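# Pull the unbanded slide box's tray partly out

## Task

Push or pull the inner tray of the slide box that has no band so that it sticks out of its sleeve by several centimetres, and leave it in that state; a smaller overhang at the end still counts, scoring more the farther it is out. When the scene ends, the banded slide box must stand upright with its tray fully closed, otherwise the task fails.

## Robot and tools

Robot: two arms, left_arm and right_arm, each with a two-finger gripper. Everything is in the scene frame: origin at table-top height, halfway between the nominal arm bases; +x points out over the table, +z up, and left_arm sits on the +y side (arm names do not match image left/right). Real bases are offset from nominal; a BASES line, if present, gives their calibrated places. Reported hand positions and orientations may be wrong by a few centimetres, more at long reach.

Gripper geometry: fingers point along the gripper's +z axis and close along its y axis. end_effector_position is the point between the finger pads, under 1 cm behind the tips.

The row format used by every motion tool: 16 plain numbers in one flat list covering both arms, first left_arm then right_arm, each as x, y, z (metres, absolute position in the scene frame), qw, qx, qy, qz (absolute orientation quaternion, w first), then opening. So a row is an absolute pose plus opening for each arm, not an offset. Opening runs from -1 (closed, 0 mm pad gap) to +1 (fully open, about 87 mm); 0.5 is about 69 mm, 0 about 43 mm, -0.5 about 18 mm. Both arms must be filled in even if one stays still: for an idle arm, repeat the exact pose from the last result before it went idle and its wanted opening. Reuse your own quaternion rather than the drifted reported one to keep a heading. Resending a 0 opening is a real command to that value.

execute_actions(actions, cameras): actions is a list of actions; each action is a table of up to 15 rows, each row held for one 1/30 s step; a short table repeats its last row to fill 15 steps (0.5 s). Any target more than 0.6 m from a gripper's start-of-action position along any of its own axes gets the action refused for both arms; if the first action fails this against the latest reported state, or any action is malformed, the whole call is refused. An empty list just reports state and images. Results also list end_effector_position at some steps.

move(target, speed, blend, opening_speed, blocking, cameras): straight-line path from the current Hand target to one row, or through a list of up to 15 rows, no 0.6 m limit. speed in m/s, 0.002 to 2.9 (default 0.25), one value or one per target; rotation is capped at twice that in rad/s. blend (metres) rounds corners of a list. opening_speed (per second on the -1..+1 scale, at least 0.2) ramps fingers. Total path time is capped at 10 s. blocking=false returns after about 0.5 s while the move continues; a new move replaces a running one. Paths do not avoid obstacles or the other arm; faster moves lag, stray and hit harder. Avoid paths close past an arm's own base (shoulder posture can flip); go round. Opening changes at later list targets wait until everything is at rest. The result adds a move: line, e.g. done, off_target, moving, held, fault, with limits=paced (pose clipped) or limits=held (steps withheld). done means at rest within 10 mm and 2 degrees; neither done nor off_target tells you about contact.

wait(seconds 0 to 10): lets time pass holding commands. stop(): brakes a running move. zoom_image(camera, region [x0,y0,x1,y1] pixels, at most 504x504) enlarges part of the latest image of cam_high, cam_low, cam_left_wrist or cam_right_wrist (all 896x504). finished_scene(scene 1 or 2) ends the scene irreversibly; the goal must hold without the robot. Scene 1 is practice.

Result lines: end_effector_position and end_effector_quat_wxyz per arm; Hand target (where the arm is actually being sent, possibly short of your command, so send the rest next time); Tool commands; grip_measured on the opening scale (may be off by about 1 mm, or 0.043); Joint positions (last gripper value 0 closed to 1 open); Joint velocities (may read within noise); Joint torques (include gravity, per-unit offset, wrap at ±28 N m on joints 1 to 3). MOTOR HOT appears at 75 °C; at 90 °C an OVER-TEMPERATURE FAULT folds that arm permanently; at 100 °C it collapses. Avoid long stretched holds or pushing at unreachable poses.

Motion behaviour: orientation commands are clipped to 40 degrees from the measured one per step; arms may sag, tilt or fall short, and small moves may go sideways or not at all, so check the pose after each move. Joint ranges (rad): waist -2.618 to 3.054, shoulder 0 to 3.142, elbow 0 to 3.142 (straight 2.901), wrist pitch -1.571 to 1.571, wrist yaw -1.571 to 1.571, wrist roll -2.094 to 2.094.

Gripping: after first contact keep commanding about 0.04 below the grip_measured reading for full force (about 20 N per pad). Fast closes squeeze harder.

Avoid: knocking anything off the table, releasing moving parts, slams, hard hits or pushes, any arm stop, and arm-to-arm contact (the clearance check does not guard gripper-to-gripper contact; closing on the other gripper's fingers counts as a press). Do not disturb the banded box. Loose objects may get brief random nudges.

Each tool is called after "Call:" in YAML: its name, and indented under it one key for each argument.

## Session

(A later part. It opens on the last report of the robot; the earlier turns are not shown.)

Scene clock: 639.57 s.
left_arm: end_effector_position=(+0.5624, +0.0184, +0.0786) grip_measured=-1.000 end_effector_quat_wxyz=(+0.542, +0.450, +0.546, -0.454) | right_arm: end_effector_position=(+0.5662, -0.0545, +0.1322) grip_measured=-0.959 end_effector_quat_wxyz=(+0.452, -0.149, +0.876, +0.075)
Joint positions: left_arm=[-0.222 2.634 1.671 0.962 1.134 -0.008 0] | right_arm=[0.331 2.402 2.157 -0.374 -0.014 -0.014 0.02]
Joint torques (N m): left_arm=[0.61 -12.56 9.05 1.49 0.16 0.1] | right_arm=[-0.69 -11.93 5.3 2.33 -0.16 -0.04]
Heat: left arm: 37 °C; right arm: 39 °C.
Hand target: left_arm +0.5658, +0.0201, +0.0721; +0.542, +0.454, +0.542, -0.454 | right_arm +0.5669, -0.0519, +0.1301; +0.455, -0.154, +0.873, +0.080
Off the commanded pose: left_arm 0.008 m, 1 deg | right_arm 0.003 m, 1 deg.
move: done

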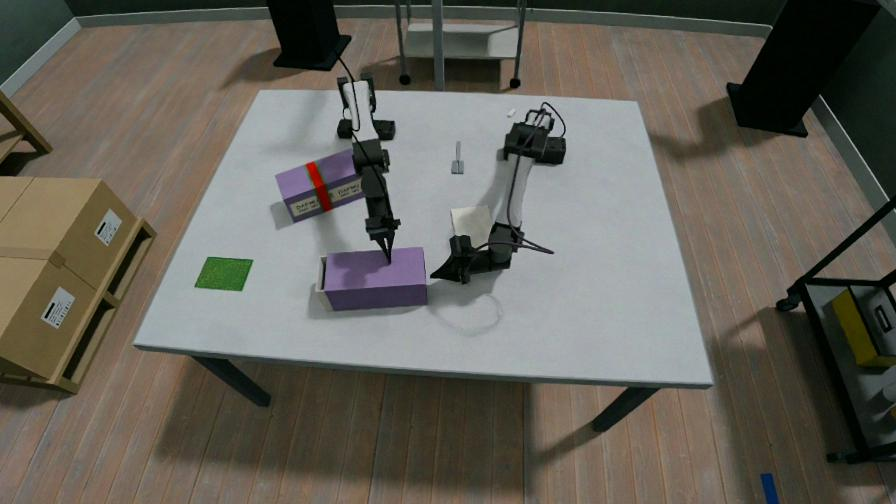

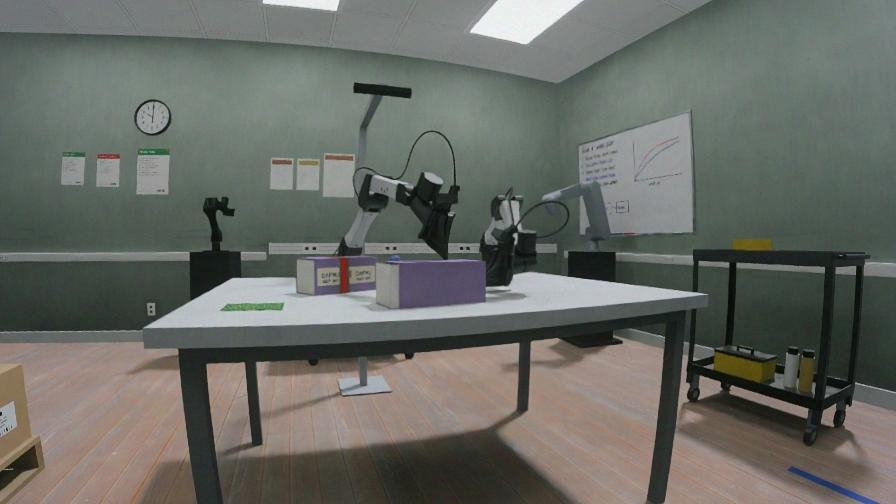

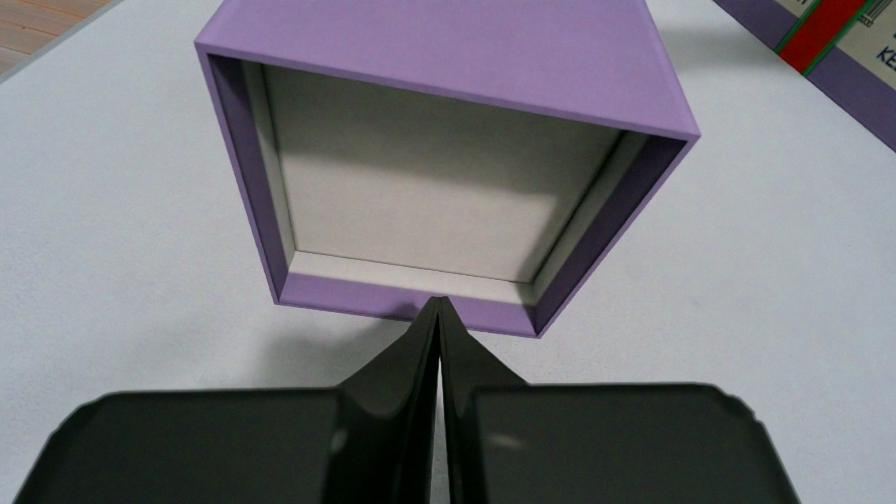

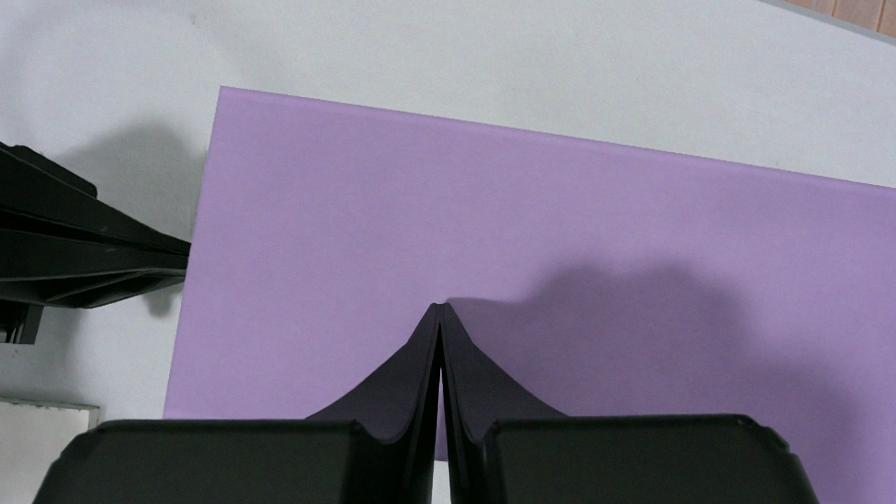

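Call:
move:
  target:
    - [0.573,0.02,0.072,0.534,0.464,0.534,-0.464,-1,0.535,-0.048,0.08,0.455,-0.154,0.873,0.08,-1]
    - [0.573,0.012,0.068,0.534,0.464,0.534,-0.464,-1,0.487,-0.042,0.0,0.455,-0.154,0.873,0.08,-1]
    - [0.5765,-0.02,0.066,0.534,0.464,0.534,-0.464,-1,0.487,-0.042,0.0,0.455,-0.154,0.873,0.08,-1]
  speed: [0.06,0.06,0.05]

Scene clock: 657.23 s.
left_arm: end_effector_position=(+0.5731, -0.0166, +0.0736) grip_measured=-1.000 end_effector_quat_wxyz=(+0.531, +0.462, +0.536, -0.466) | right_arm: end_effector_position=(+0.5431, -0.0439, +0.1231) grip_measured=-0.959 end_effector_quat_wxyz=(+0.625, -0.118, +0.766, +0.090)
Joint positions: left_arm=[-0.274 2.736 1.869 0.867 1.127 -0.008 0] | right_arm=[0.38 2.21 1.418 0.587 0.067 0.004 0.02]
Joint torques (N m): left_arm=[-0.16 -13.08 9.59 1.44 0.04 0.03] | right_arm=[1.21 -6.61 0.28 -0.88 -0.3 0.24]
Heat: left arm: 36 °C; right arm: 45 °C.
Hand target: left_arm +0.5760, -0.0197, +0.0660; +0.534, +0.464, +0.534, -0.464 | right_arm +0.4835, -0.0464, +0.0116; +0.469, -0.151, +0.867, +0.080
Off the commanded pose: left_arm 0.009 m, 1 deg | right_arm 0.135 m, 23 deg.
move: off_target (right_arm)

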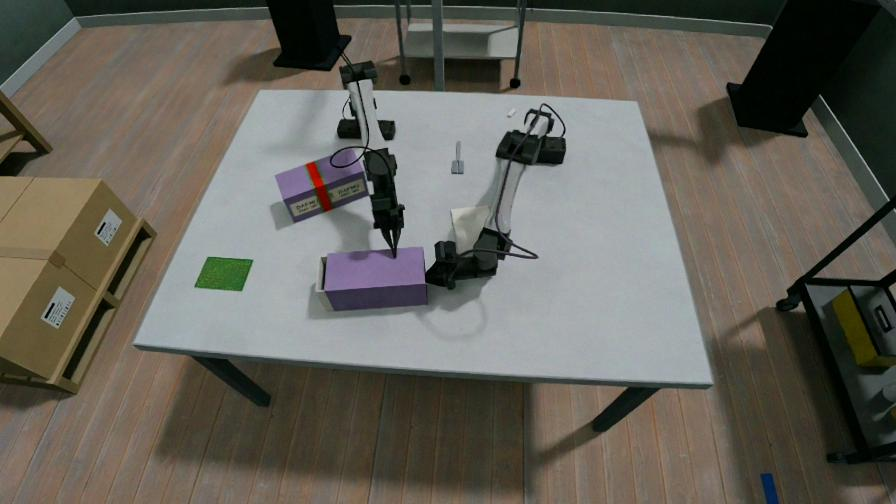

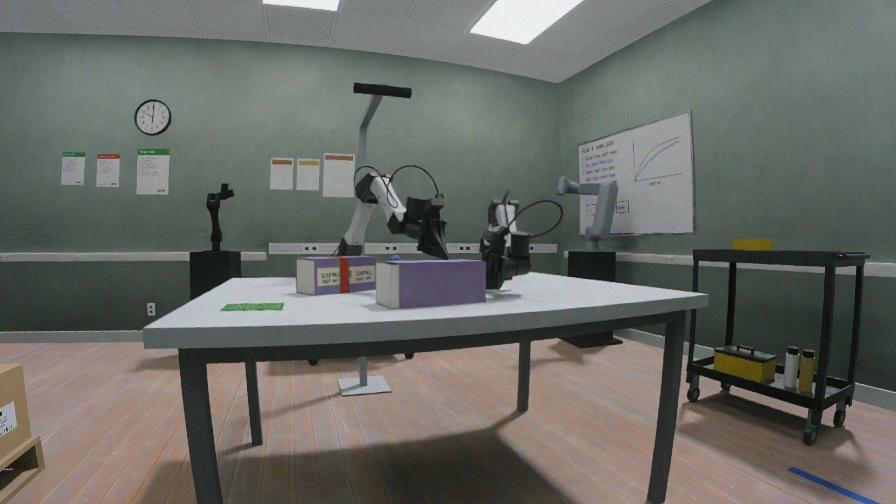

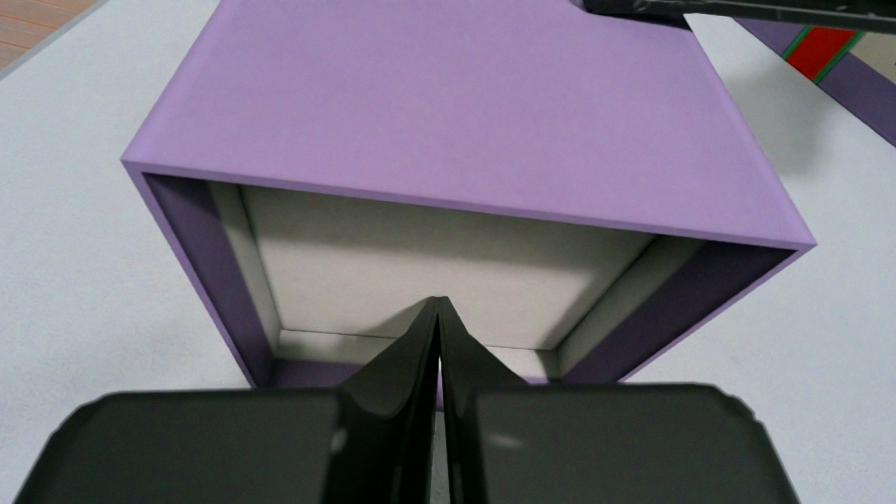

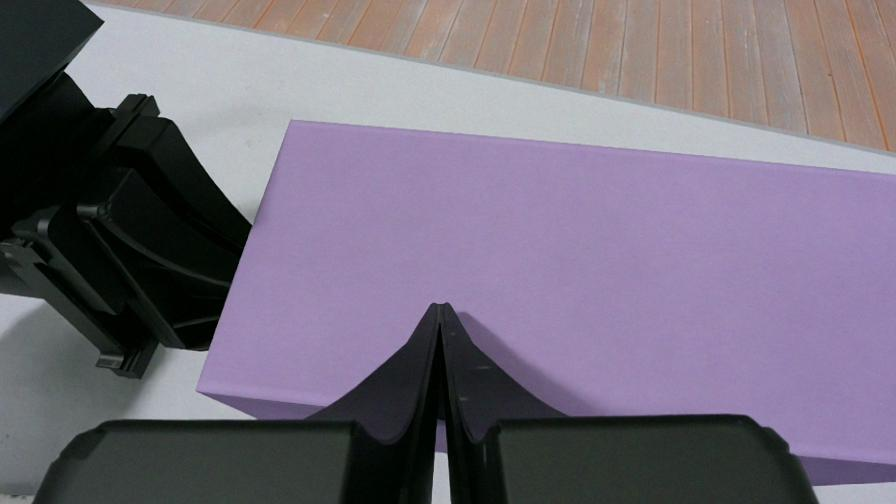

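Call:
move:
  target: [0.5805,-0.055,0.066,0.534,0.464,0.534,-0.464,-1,0.495,-0.035,-0.02,0.455,-0.154,0.873,0.08,-1]
  speed: 0.08

Scene clock: 667.97 s.
left_arm: end_effector_position=(+0.5888, -0.0297, +0.0731) grip_measured=-1.000 end_effector_quat_wxyz=(+0.538, +0.452, +0.545, -0.458) | right_arm: end_effector_position=(+0.5447, -0.0493, +0.1226) grip_measured=-0.959 end_effector_quat_wxyz=(+0.636, -0.105, +0.760, +0.079)
Joint positions: left_arm=[-0.293 2.787 1.982 0.799 1.072 -0.008 0] | right_arm=[0.381 2.216 1.399 0.637 0.103 0.005 0.021]
Joint torques (N m): left_arm=[-4.11 -13.31 9.98 1.58 -0.02 0.03] | right_arm=[1.66 -3.73 1.39 -0.97 -0.55 0.33]
Heat: left arm: 36 °C; right arm: 42 °C.
Hand target: left_arm +0.5788, -0.0536, +0.0665; +0.534, +0.464, +0.534, -0.464 | right_arm +0.4830, -0.0439, -0.0049; +0.468, -0.149, +0.867, +0.079
Off the commanded pose: left_arm 0.028 m, 2 deg | right_arm 0.152 m, 25 deg.
move: off_target (left_arm, right_arm)

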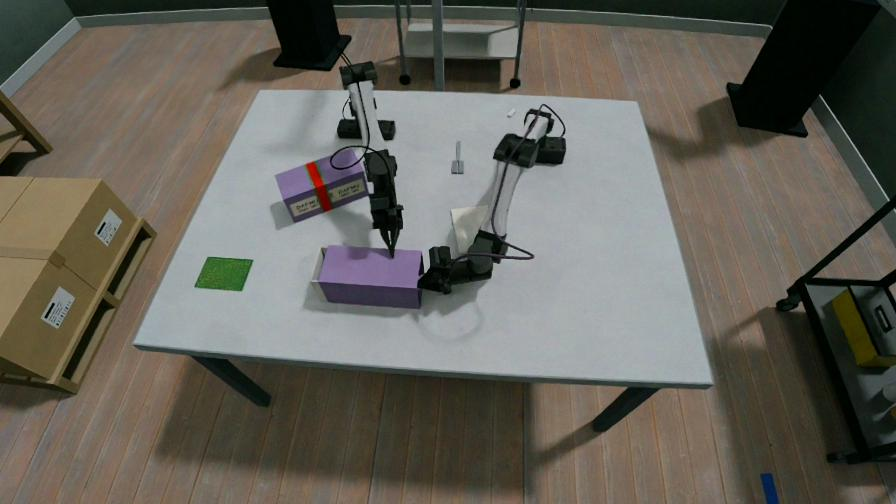

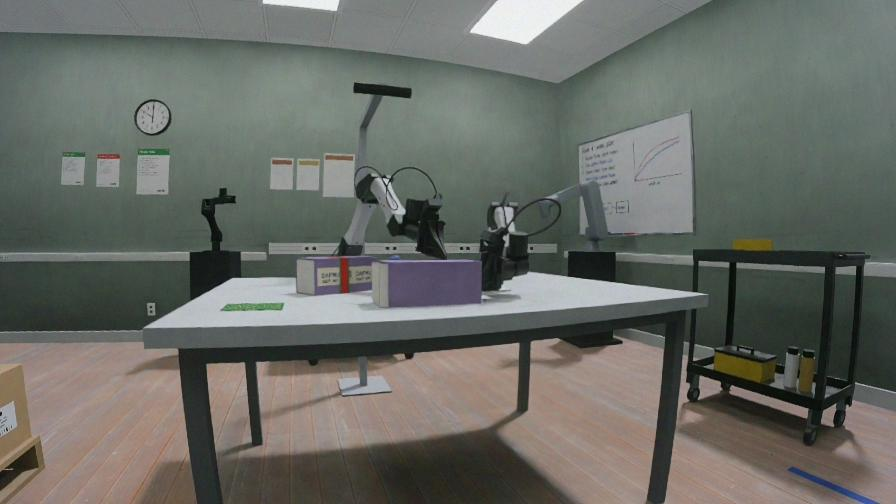

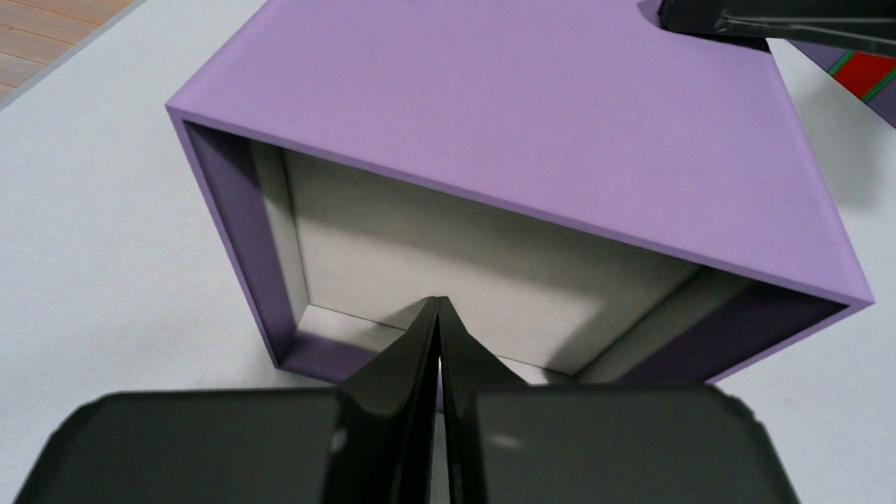

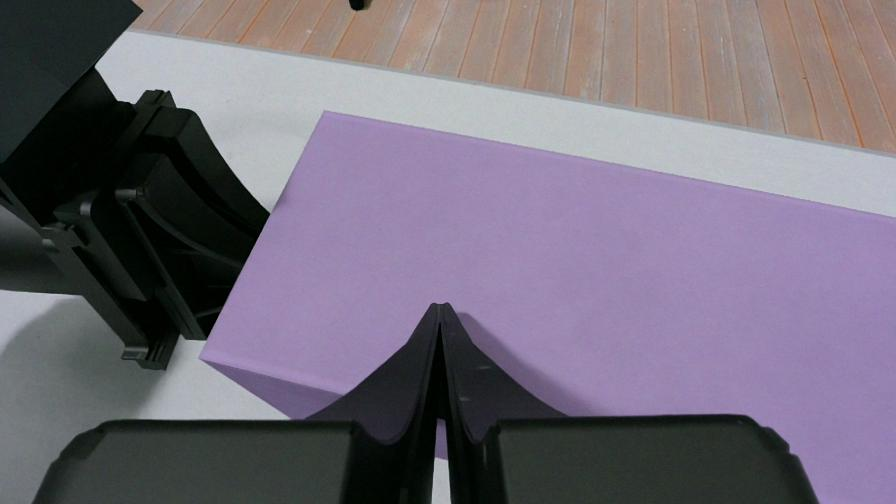

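Call:
move:
  target:
    - [0.585,0.0,0.068,0.538,0.452,0.545,-0.458,-1,0.53,-0.05,0.10,0.455,-0.154,0.873,0.08,-1]
    - [0.575,0.06,0.07,0.52,0.479,0.52,-0.479,-1,0.52,-0.06,0.19,0.455,-0.154,0.873,0.08,-1]
    - [0.535,0.065,0.07,0.491,0.508,0.491,-0.508,-0.1,0.50,-0.15,0.22,0.455,-0.154,0.873,0.08,-1]
  speed: [0.1,0.12,0.12]

Call:
zoom_image:
  camera: "cam_high"
  region: [300, 220, 460, 330]

Scene clock: 743.23 s.
left_arm: end_effector_position=(+0.5322, +0.0620, +0.0470) grip_measured=-0.100 end_effector_quat_wxyz=(+0.478, +0.497, +0.506, -0.519) | right_arm: end_effector_position=(+0.5069, -0.1512, +0.2036) grip_measured=-0.959 end_effector_quat_wxyz=(+0.445, -0.148, +0.880, +0.075)
Joint positions: left_arm=[-0.13 2.708 1.692 0.971 1.442 -0.005 0.45] | right_arm=[0.165 2.037 1.857 -0.464 -0.149 -0.11 0.02]
Joint torques (N m): left_arm=[0.77 -19.85 4.67 1.31 0.14 -0.03] | right_arm=[-0.68 -13.05 5.3 1.97 -0.21 -0.04]
Heat: left arm: 42 °C; right arm: 36 °C.
Hand target: left_arm +0.5351, +0.0648, +0.0695; +0.491, +0.508, +0.491, -0.509 | right_arm +0.5003, -0.1499, +0.2198; +0.455, -0.154, +0.873, +0.080
Off the commanded pose: left_arm 0.023 m, 3 deg | right_arm 0.018 m, 2 deg.
move: off_target (left_arm, right_arm); target 3's new opening was sent with left_arm's hand 0.029 m and 4 deg from that target

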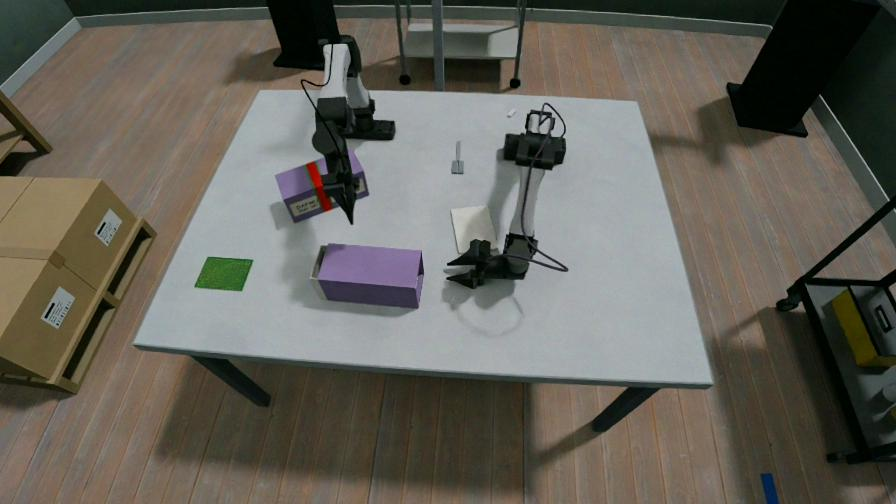

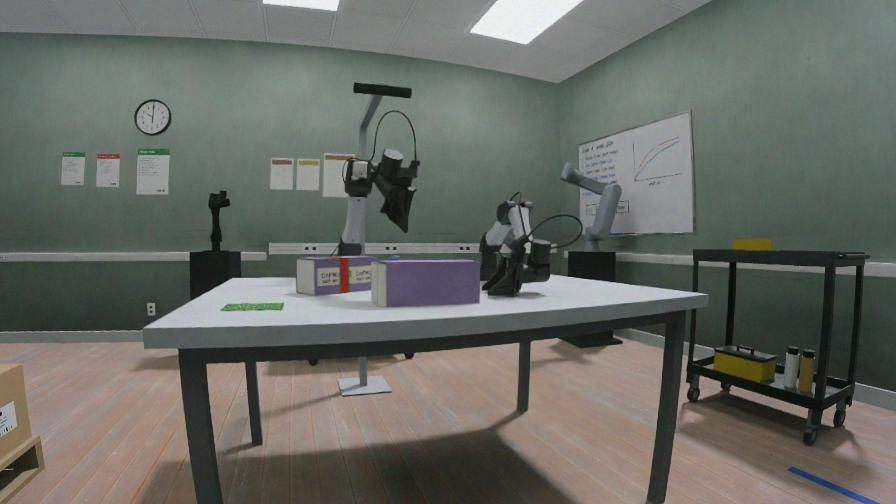

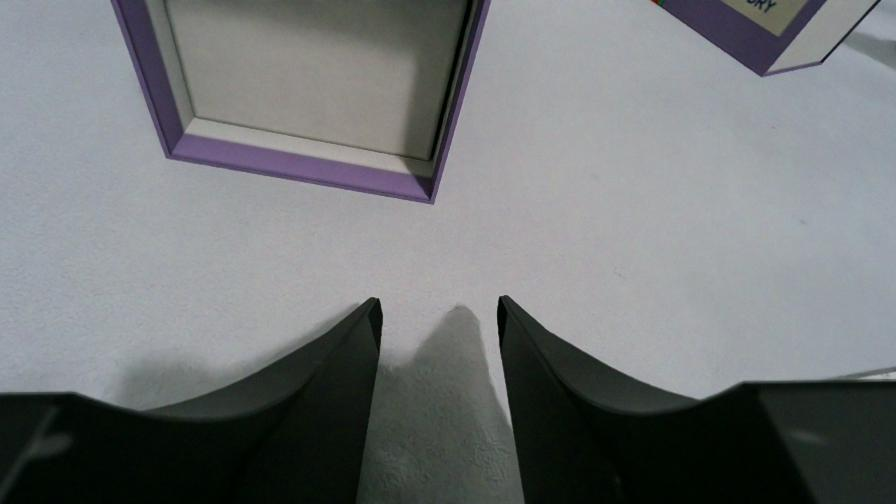

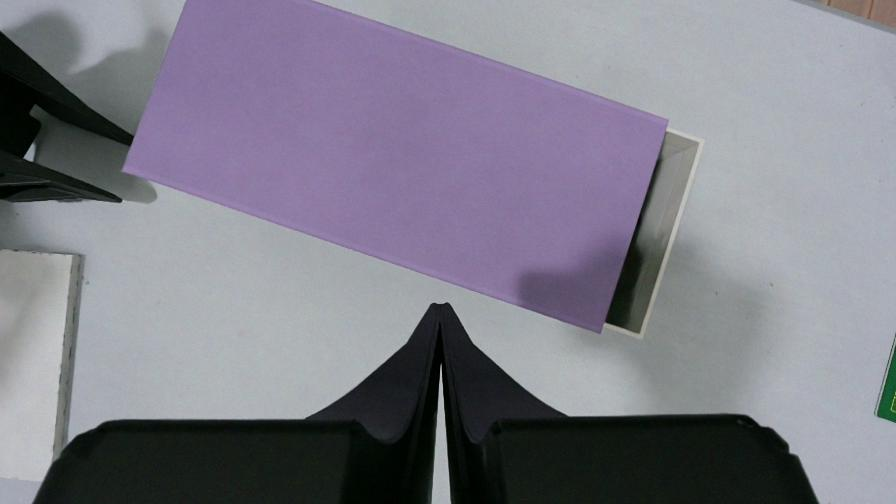

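Scaled by 3.150 from the camera's 896x504 image, which has a finer 1280x720 frame.

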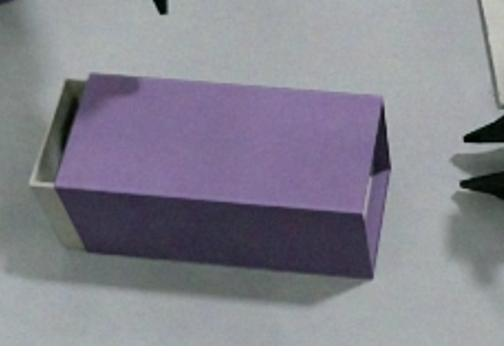

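Call:
move:
  target: [0.535,0.028,0.085,0.477,0.522,0.477,-0.522,-0.1,0.50,-0.19,0.22,0.455,-0.154,0.873,0.08,-0.4]
  speed: 0.1

Scene clock: 764.57 s.
left_arm: end_effector_position=(+0.5242, +0.0296, +0.0571) grip_measured=-0.100 end_effector_quat_wxyz=(+0.454, +0.506, +0.497, -0.539) | right_arm: end_effector_position=(+0.5070, -0.1925, +0.2018) grip_measured=-0.400 end_effector_quat_wxyz=(+0.443, -0.147, +0.881, +0.076)
Joint positions: left_arm=[-0.192 2.708 1.752 0.9 1.442 -0.02 0.45] | right_arm=[0.074 2.024 1.836 -0.47 -0.222 -0.164 0.3]
Joint torques (N m): left_arm=[0.23 -19.21 8.68 1.27 0.09 0.1] | right_arm=[-0.59 -13.14 5.35 1.95 -0.27 -0.03]
Heat: left arm: 49 °C; right arm: 48 °C.
Hand target: left_arm +0.5340, +0.0282, +0.0851; +0.477, +0.522, +0.477, -0.522 | right_arm +0.5003, -0.1901, +0.2195; +0.455, -0.154, +0.873, +0.080
Off the commanded pose: left_arm 0.030 m, 4 deg | right_arm 0.020 m, 2 deg.
move: off_target (left_arm, right_arm)

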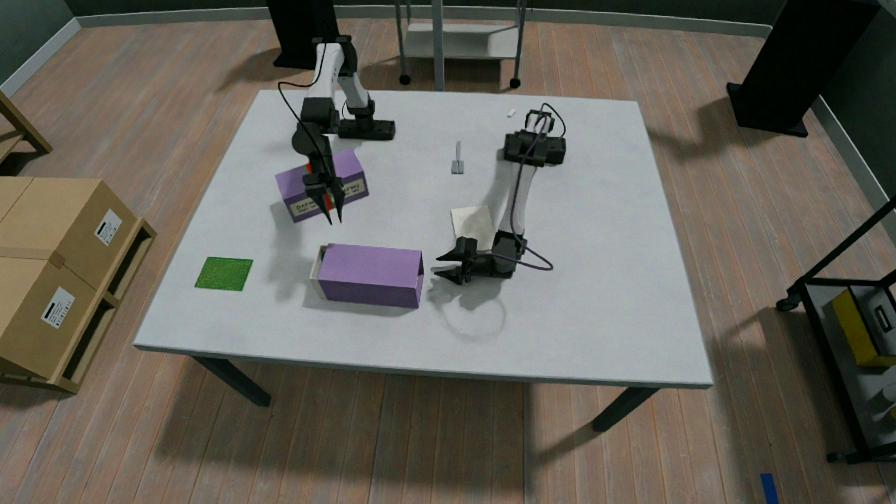

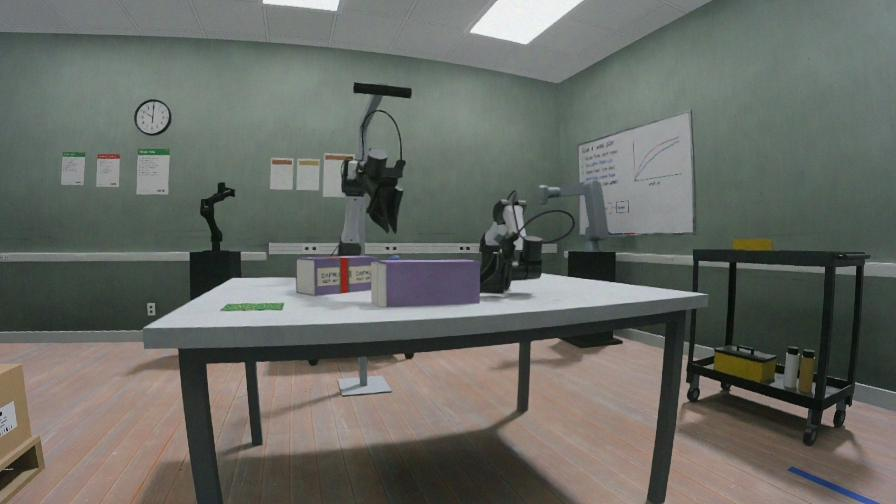

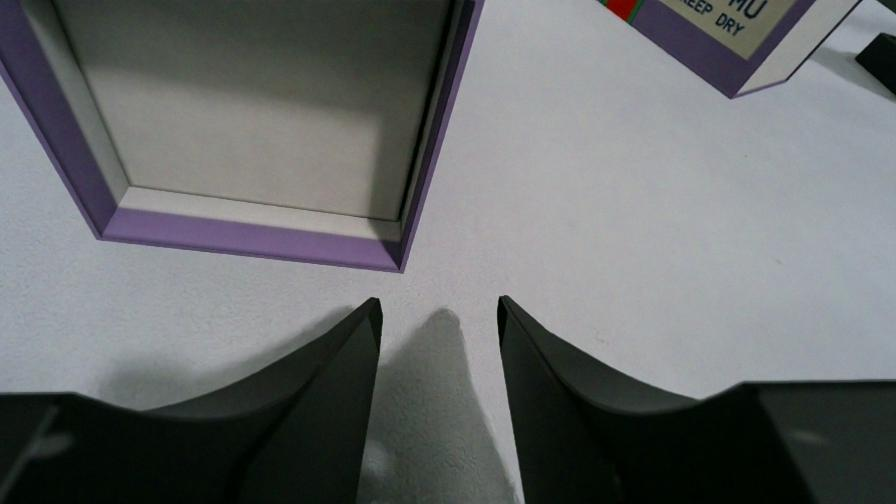

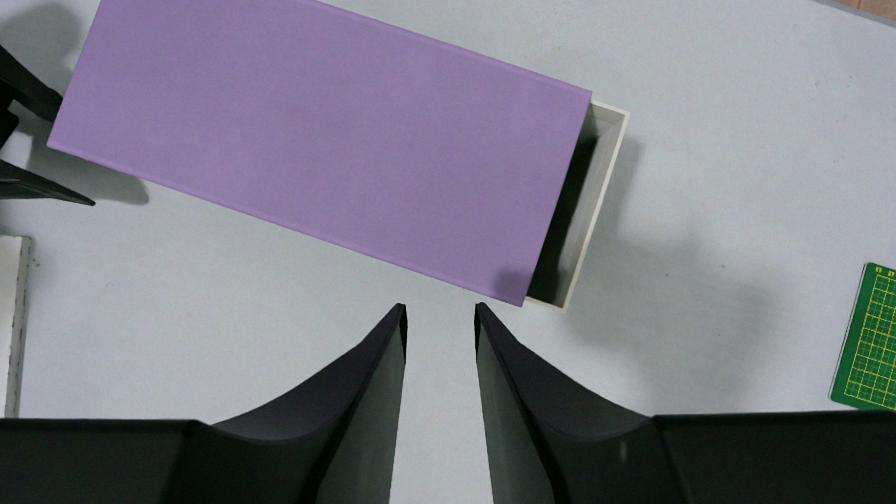

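Call:
move:
  target: [0.541,0.028,0.11,0.491,0.508,0.491,-0.508,-0.1,0.53,-0.24,0.19,0.423,0,0.906,0,-0.55]
  speed: 0.12

Scene clock: 796.83 s.
left_arm: end_effector_position=(+0.5364, +0.0283, +0.0788) grip_measured=-0.100 end_effector_quat_wxyz=(+0.472, +0.496, +0.508, -0.523) | right_arm: end_effector_position=(+0.5230, -0.2350, +0.1760) grip_measured=-0.550 end_effector_quat_wxyz=(+0.409, -0.009, +0.912, +0.006)
Joint positions: left_arm=[-0.192 2.66 1.752 0.863 1.387 -0.019 0.45] | right_arm=[0.056 2.134 1.954 -0.549 0.012 0.015 0.225]
Joint torques (N m): left_arm=[0.09 -21.3 6.13 1.35 0.08 0.08] | right_arm=[-1.11 -9.95 9.73 1.87 0.1 0.12]
Heat: left arm: 53 °C; right arm: 49 °C.
Hand target: left_arm +0.5406, +0.0278, +0.1096; +0.492, +0.508, +0.491, -0.509 | right_arm +0.5294, -0.2399, +0.1900; +0.424, +0.000, +0.906, +0.000
Off the commanded pose: left_arm 0.032 m, 4 deg | right_arm 0.016 m, 2 deg.
move: off_target (left_arm, right_arm)

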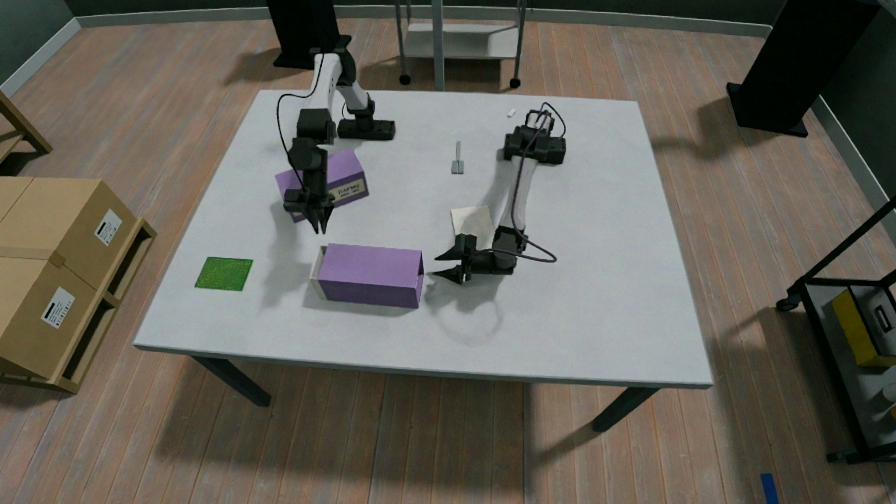

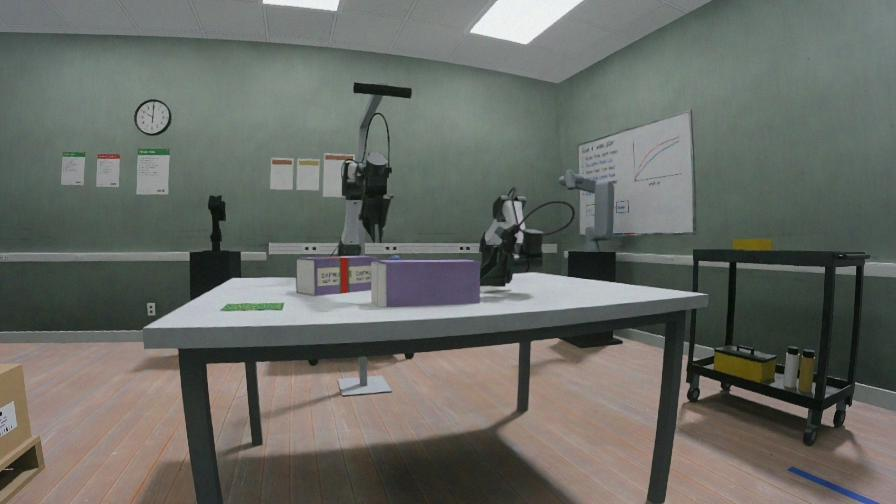

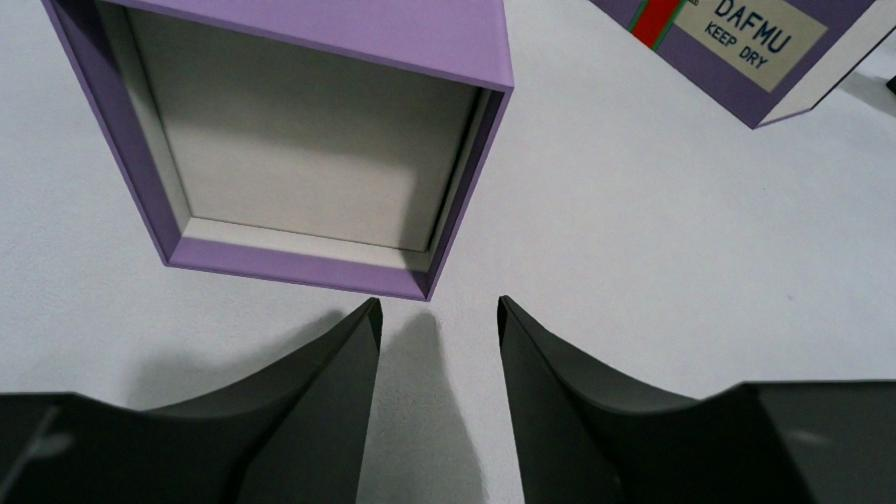

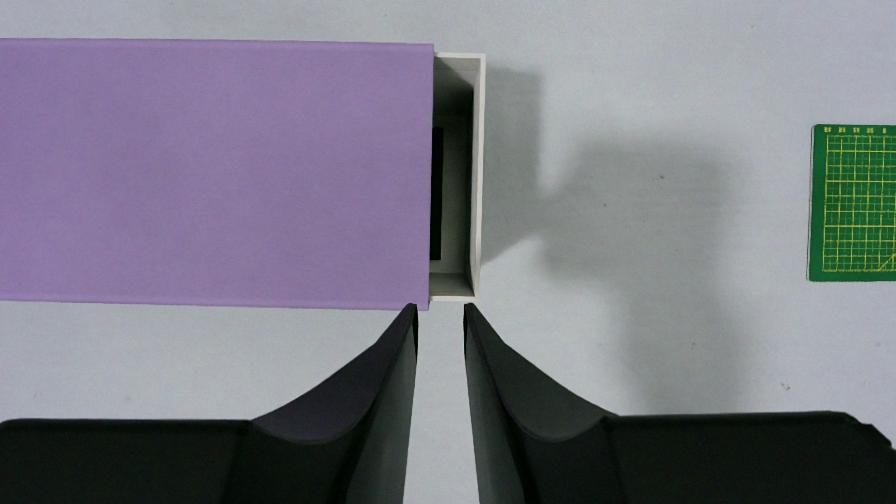

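Call:
move:
  target: [0.535,0.006,0.11,0.491,0.508,0.491,-0.508,-0.1,0.553,-0.255,0.165,0.423,0,0.906,0,-0.5]
  speed: 0.08

Scene clock: 815.30 s.
left_arm: end_effector_position=(+0.5317, +0.0077, +0.0783) grip_measured=-0.100 end_effector_quat_wxyz=(+0.471, +0.496, +0.509, -0.522) | right_arm: end_effector_position=(+0.5391, -0.2548, +0.1456) grip_measured=-0.500 end_effector_quat_wxyz=(+0.394, +0.003, +0.919, -0.003)
Joint positions: left_arm=[-0.232 2.66 1.752 0.862 1.344 -0.019 0.45] | right_arm=[0.022 2.235 2.016 -0.542 0.013 0.008 0.25]
Joint torques (N m): left_arm=[-0.23 -21.61 5.59 1.31 0.07 0.03] | right_arm=[-0.98 -10.74 9.7 2.19 -0.12 -0.04]
Heat: left arm: 51 °C; right arm: 49 °C.
Hand target: left_arm +0.5347, +0.0059, +0.1095; +0.492, +0.508, +0.491, -0.509 | right_arm +0.5517, -0.2551, +0.1655; +0.423, +0.000, +0.906, +0.000
Off the commanded pose: left_arm 0.032 m, 4 deg | right_arm 0.024 m, 4 deg.
move: off_target (left_arm, right_arm)

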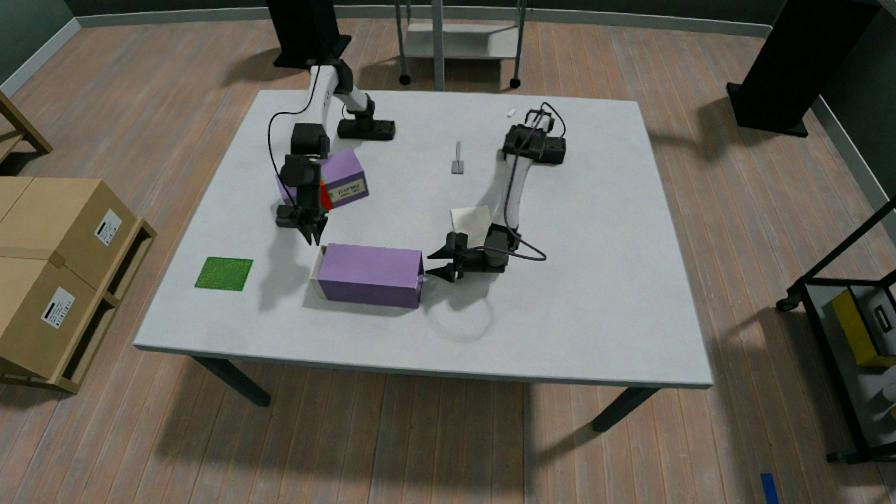

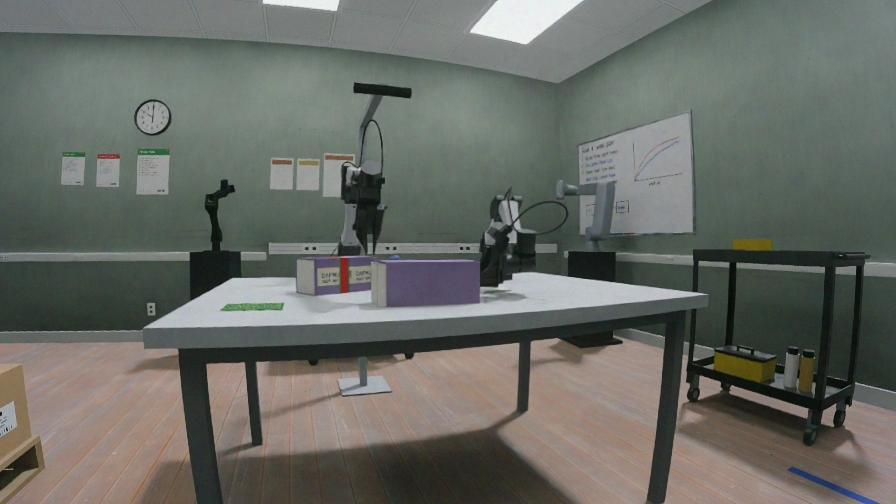

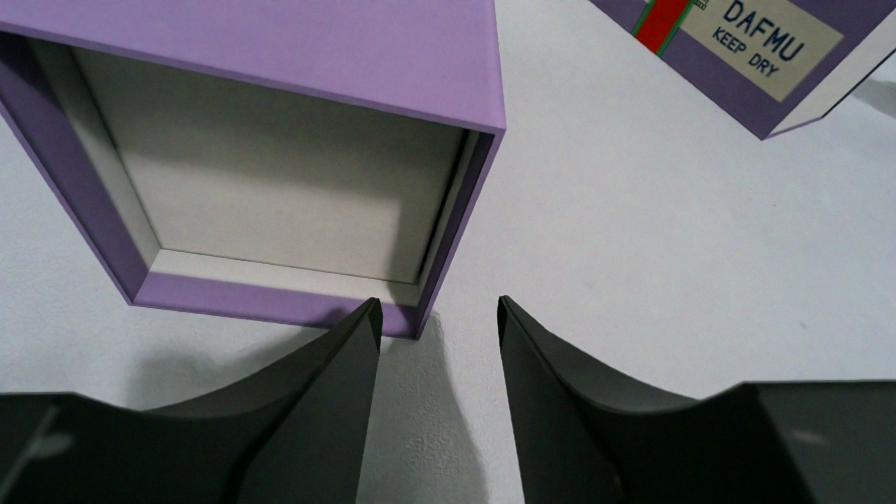

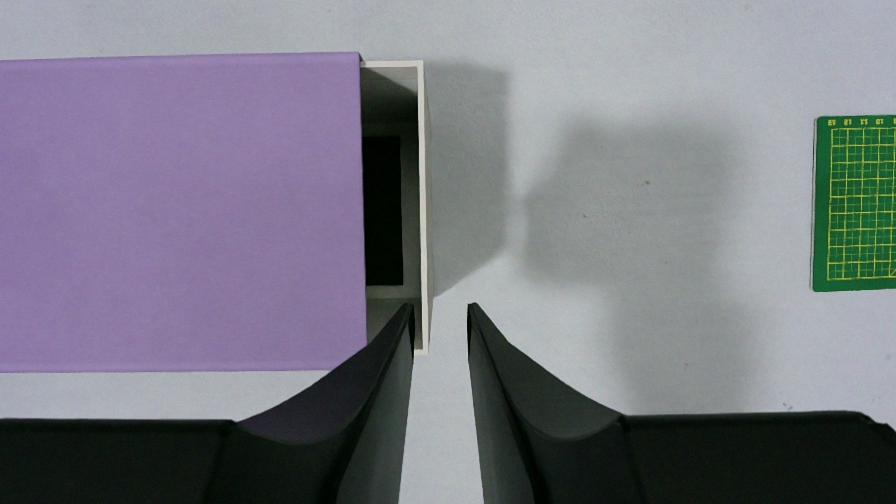

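Call:
move:
  target: [0.532,-0.018,0.11,0.491,0.508,0.491,-0.508,-0.1,0.553,-0.249,0.125,0.423,0,0.906,0,-0.5]
  speed: 0.06

Scene clock: 827.23 s.
left_arm: end_effector_position=(+0.5254, -0.0132, +0.0761) grip_measured=-0.100 end_effector_quat_wxyz=(+0.467, +0.493, +0.515, -0.523) | right_arm: end_effector_position=(+0.5501, -0.2527, +0.1259) grip_measured=-0.500 end_effector_quat_wxyz=(+0.416, +0.002, +0.909, -0.003)
Joint positions: left_arm=[-0.274 2.66 1.752 0.846 1.299 -0.018 0.45] | right_arm=[0.026 2.245 1.925 -0.392 0.013 0.007 0.25]
Joint torques (N m): left_arm=[-0.51 -20.66 7.95 1.37 0.02 0.03] | right_arm=[-0.24 -10.86 5.53 2.26 -0.04 0.07]
Heat: left arm: 51 °C; right arm: 49 °C.
Hand target: left_arm +0.5311, -0.0178, +0.1099; +0.492, +0.508, +0.491, -0.509 | right_arm +0.5529, -0.2489, +0.1252; +0.423, +0.000, +0.906, +0.000
Off the commanded pose: left_arm 0.035 m, 5 deg | right_arm 0.005 m, 1 deg.
move: off_target (left_arm)

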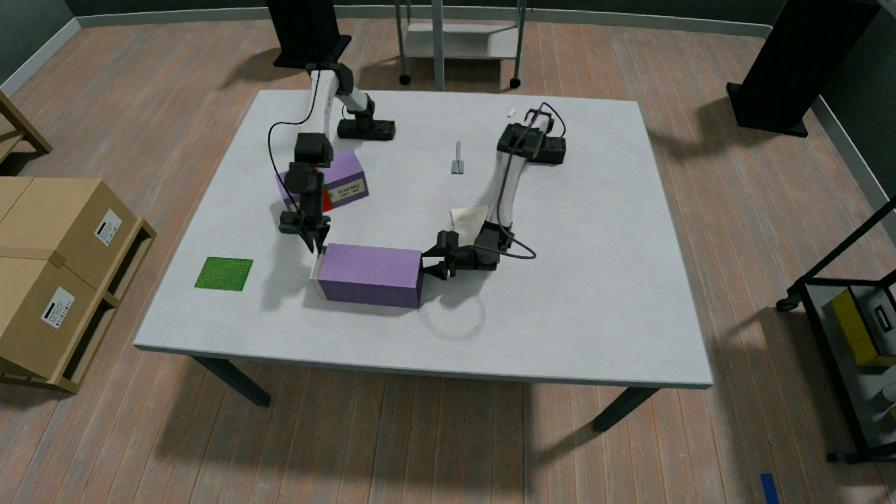

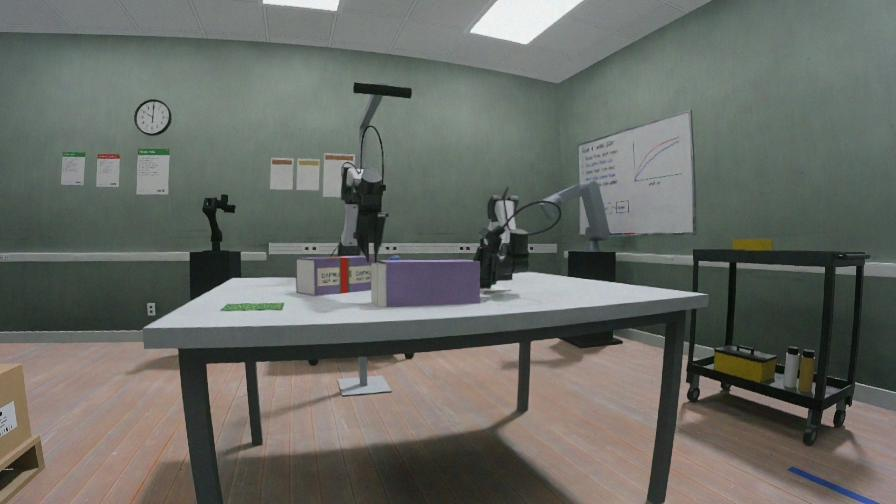

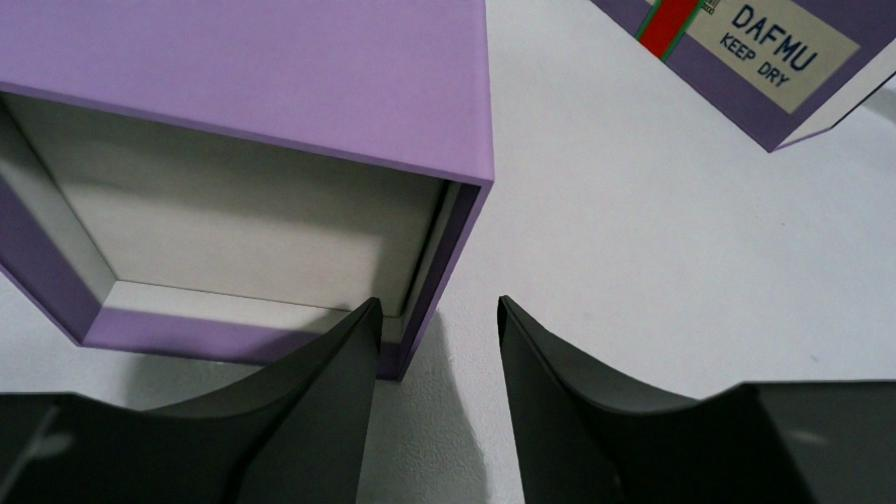

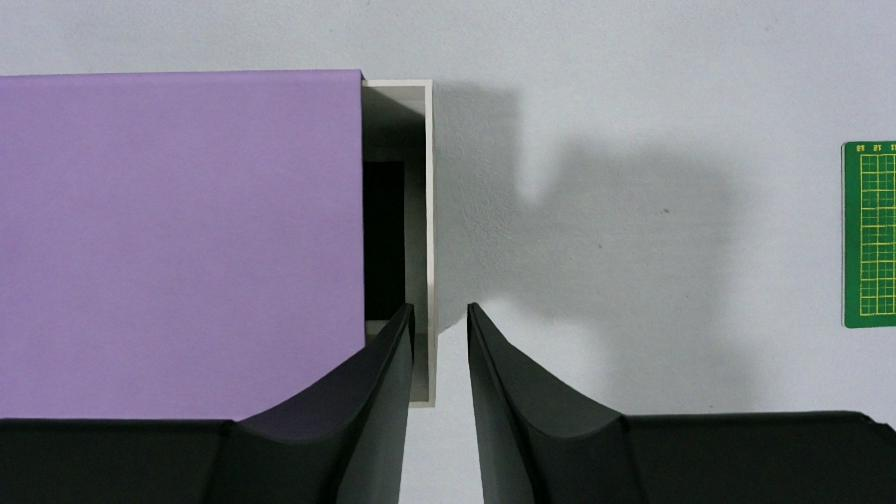

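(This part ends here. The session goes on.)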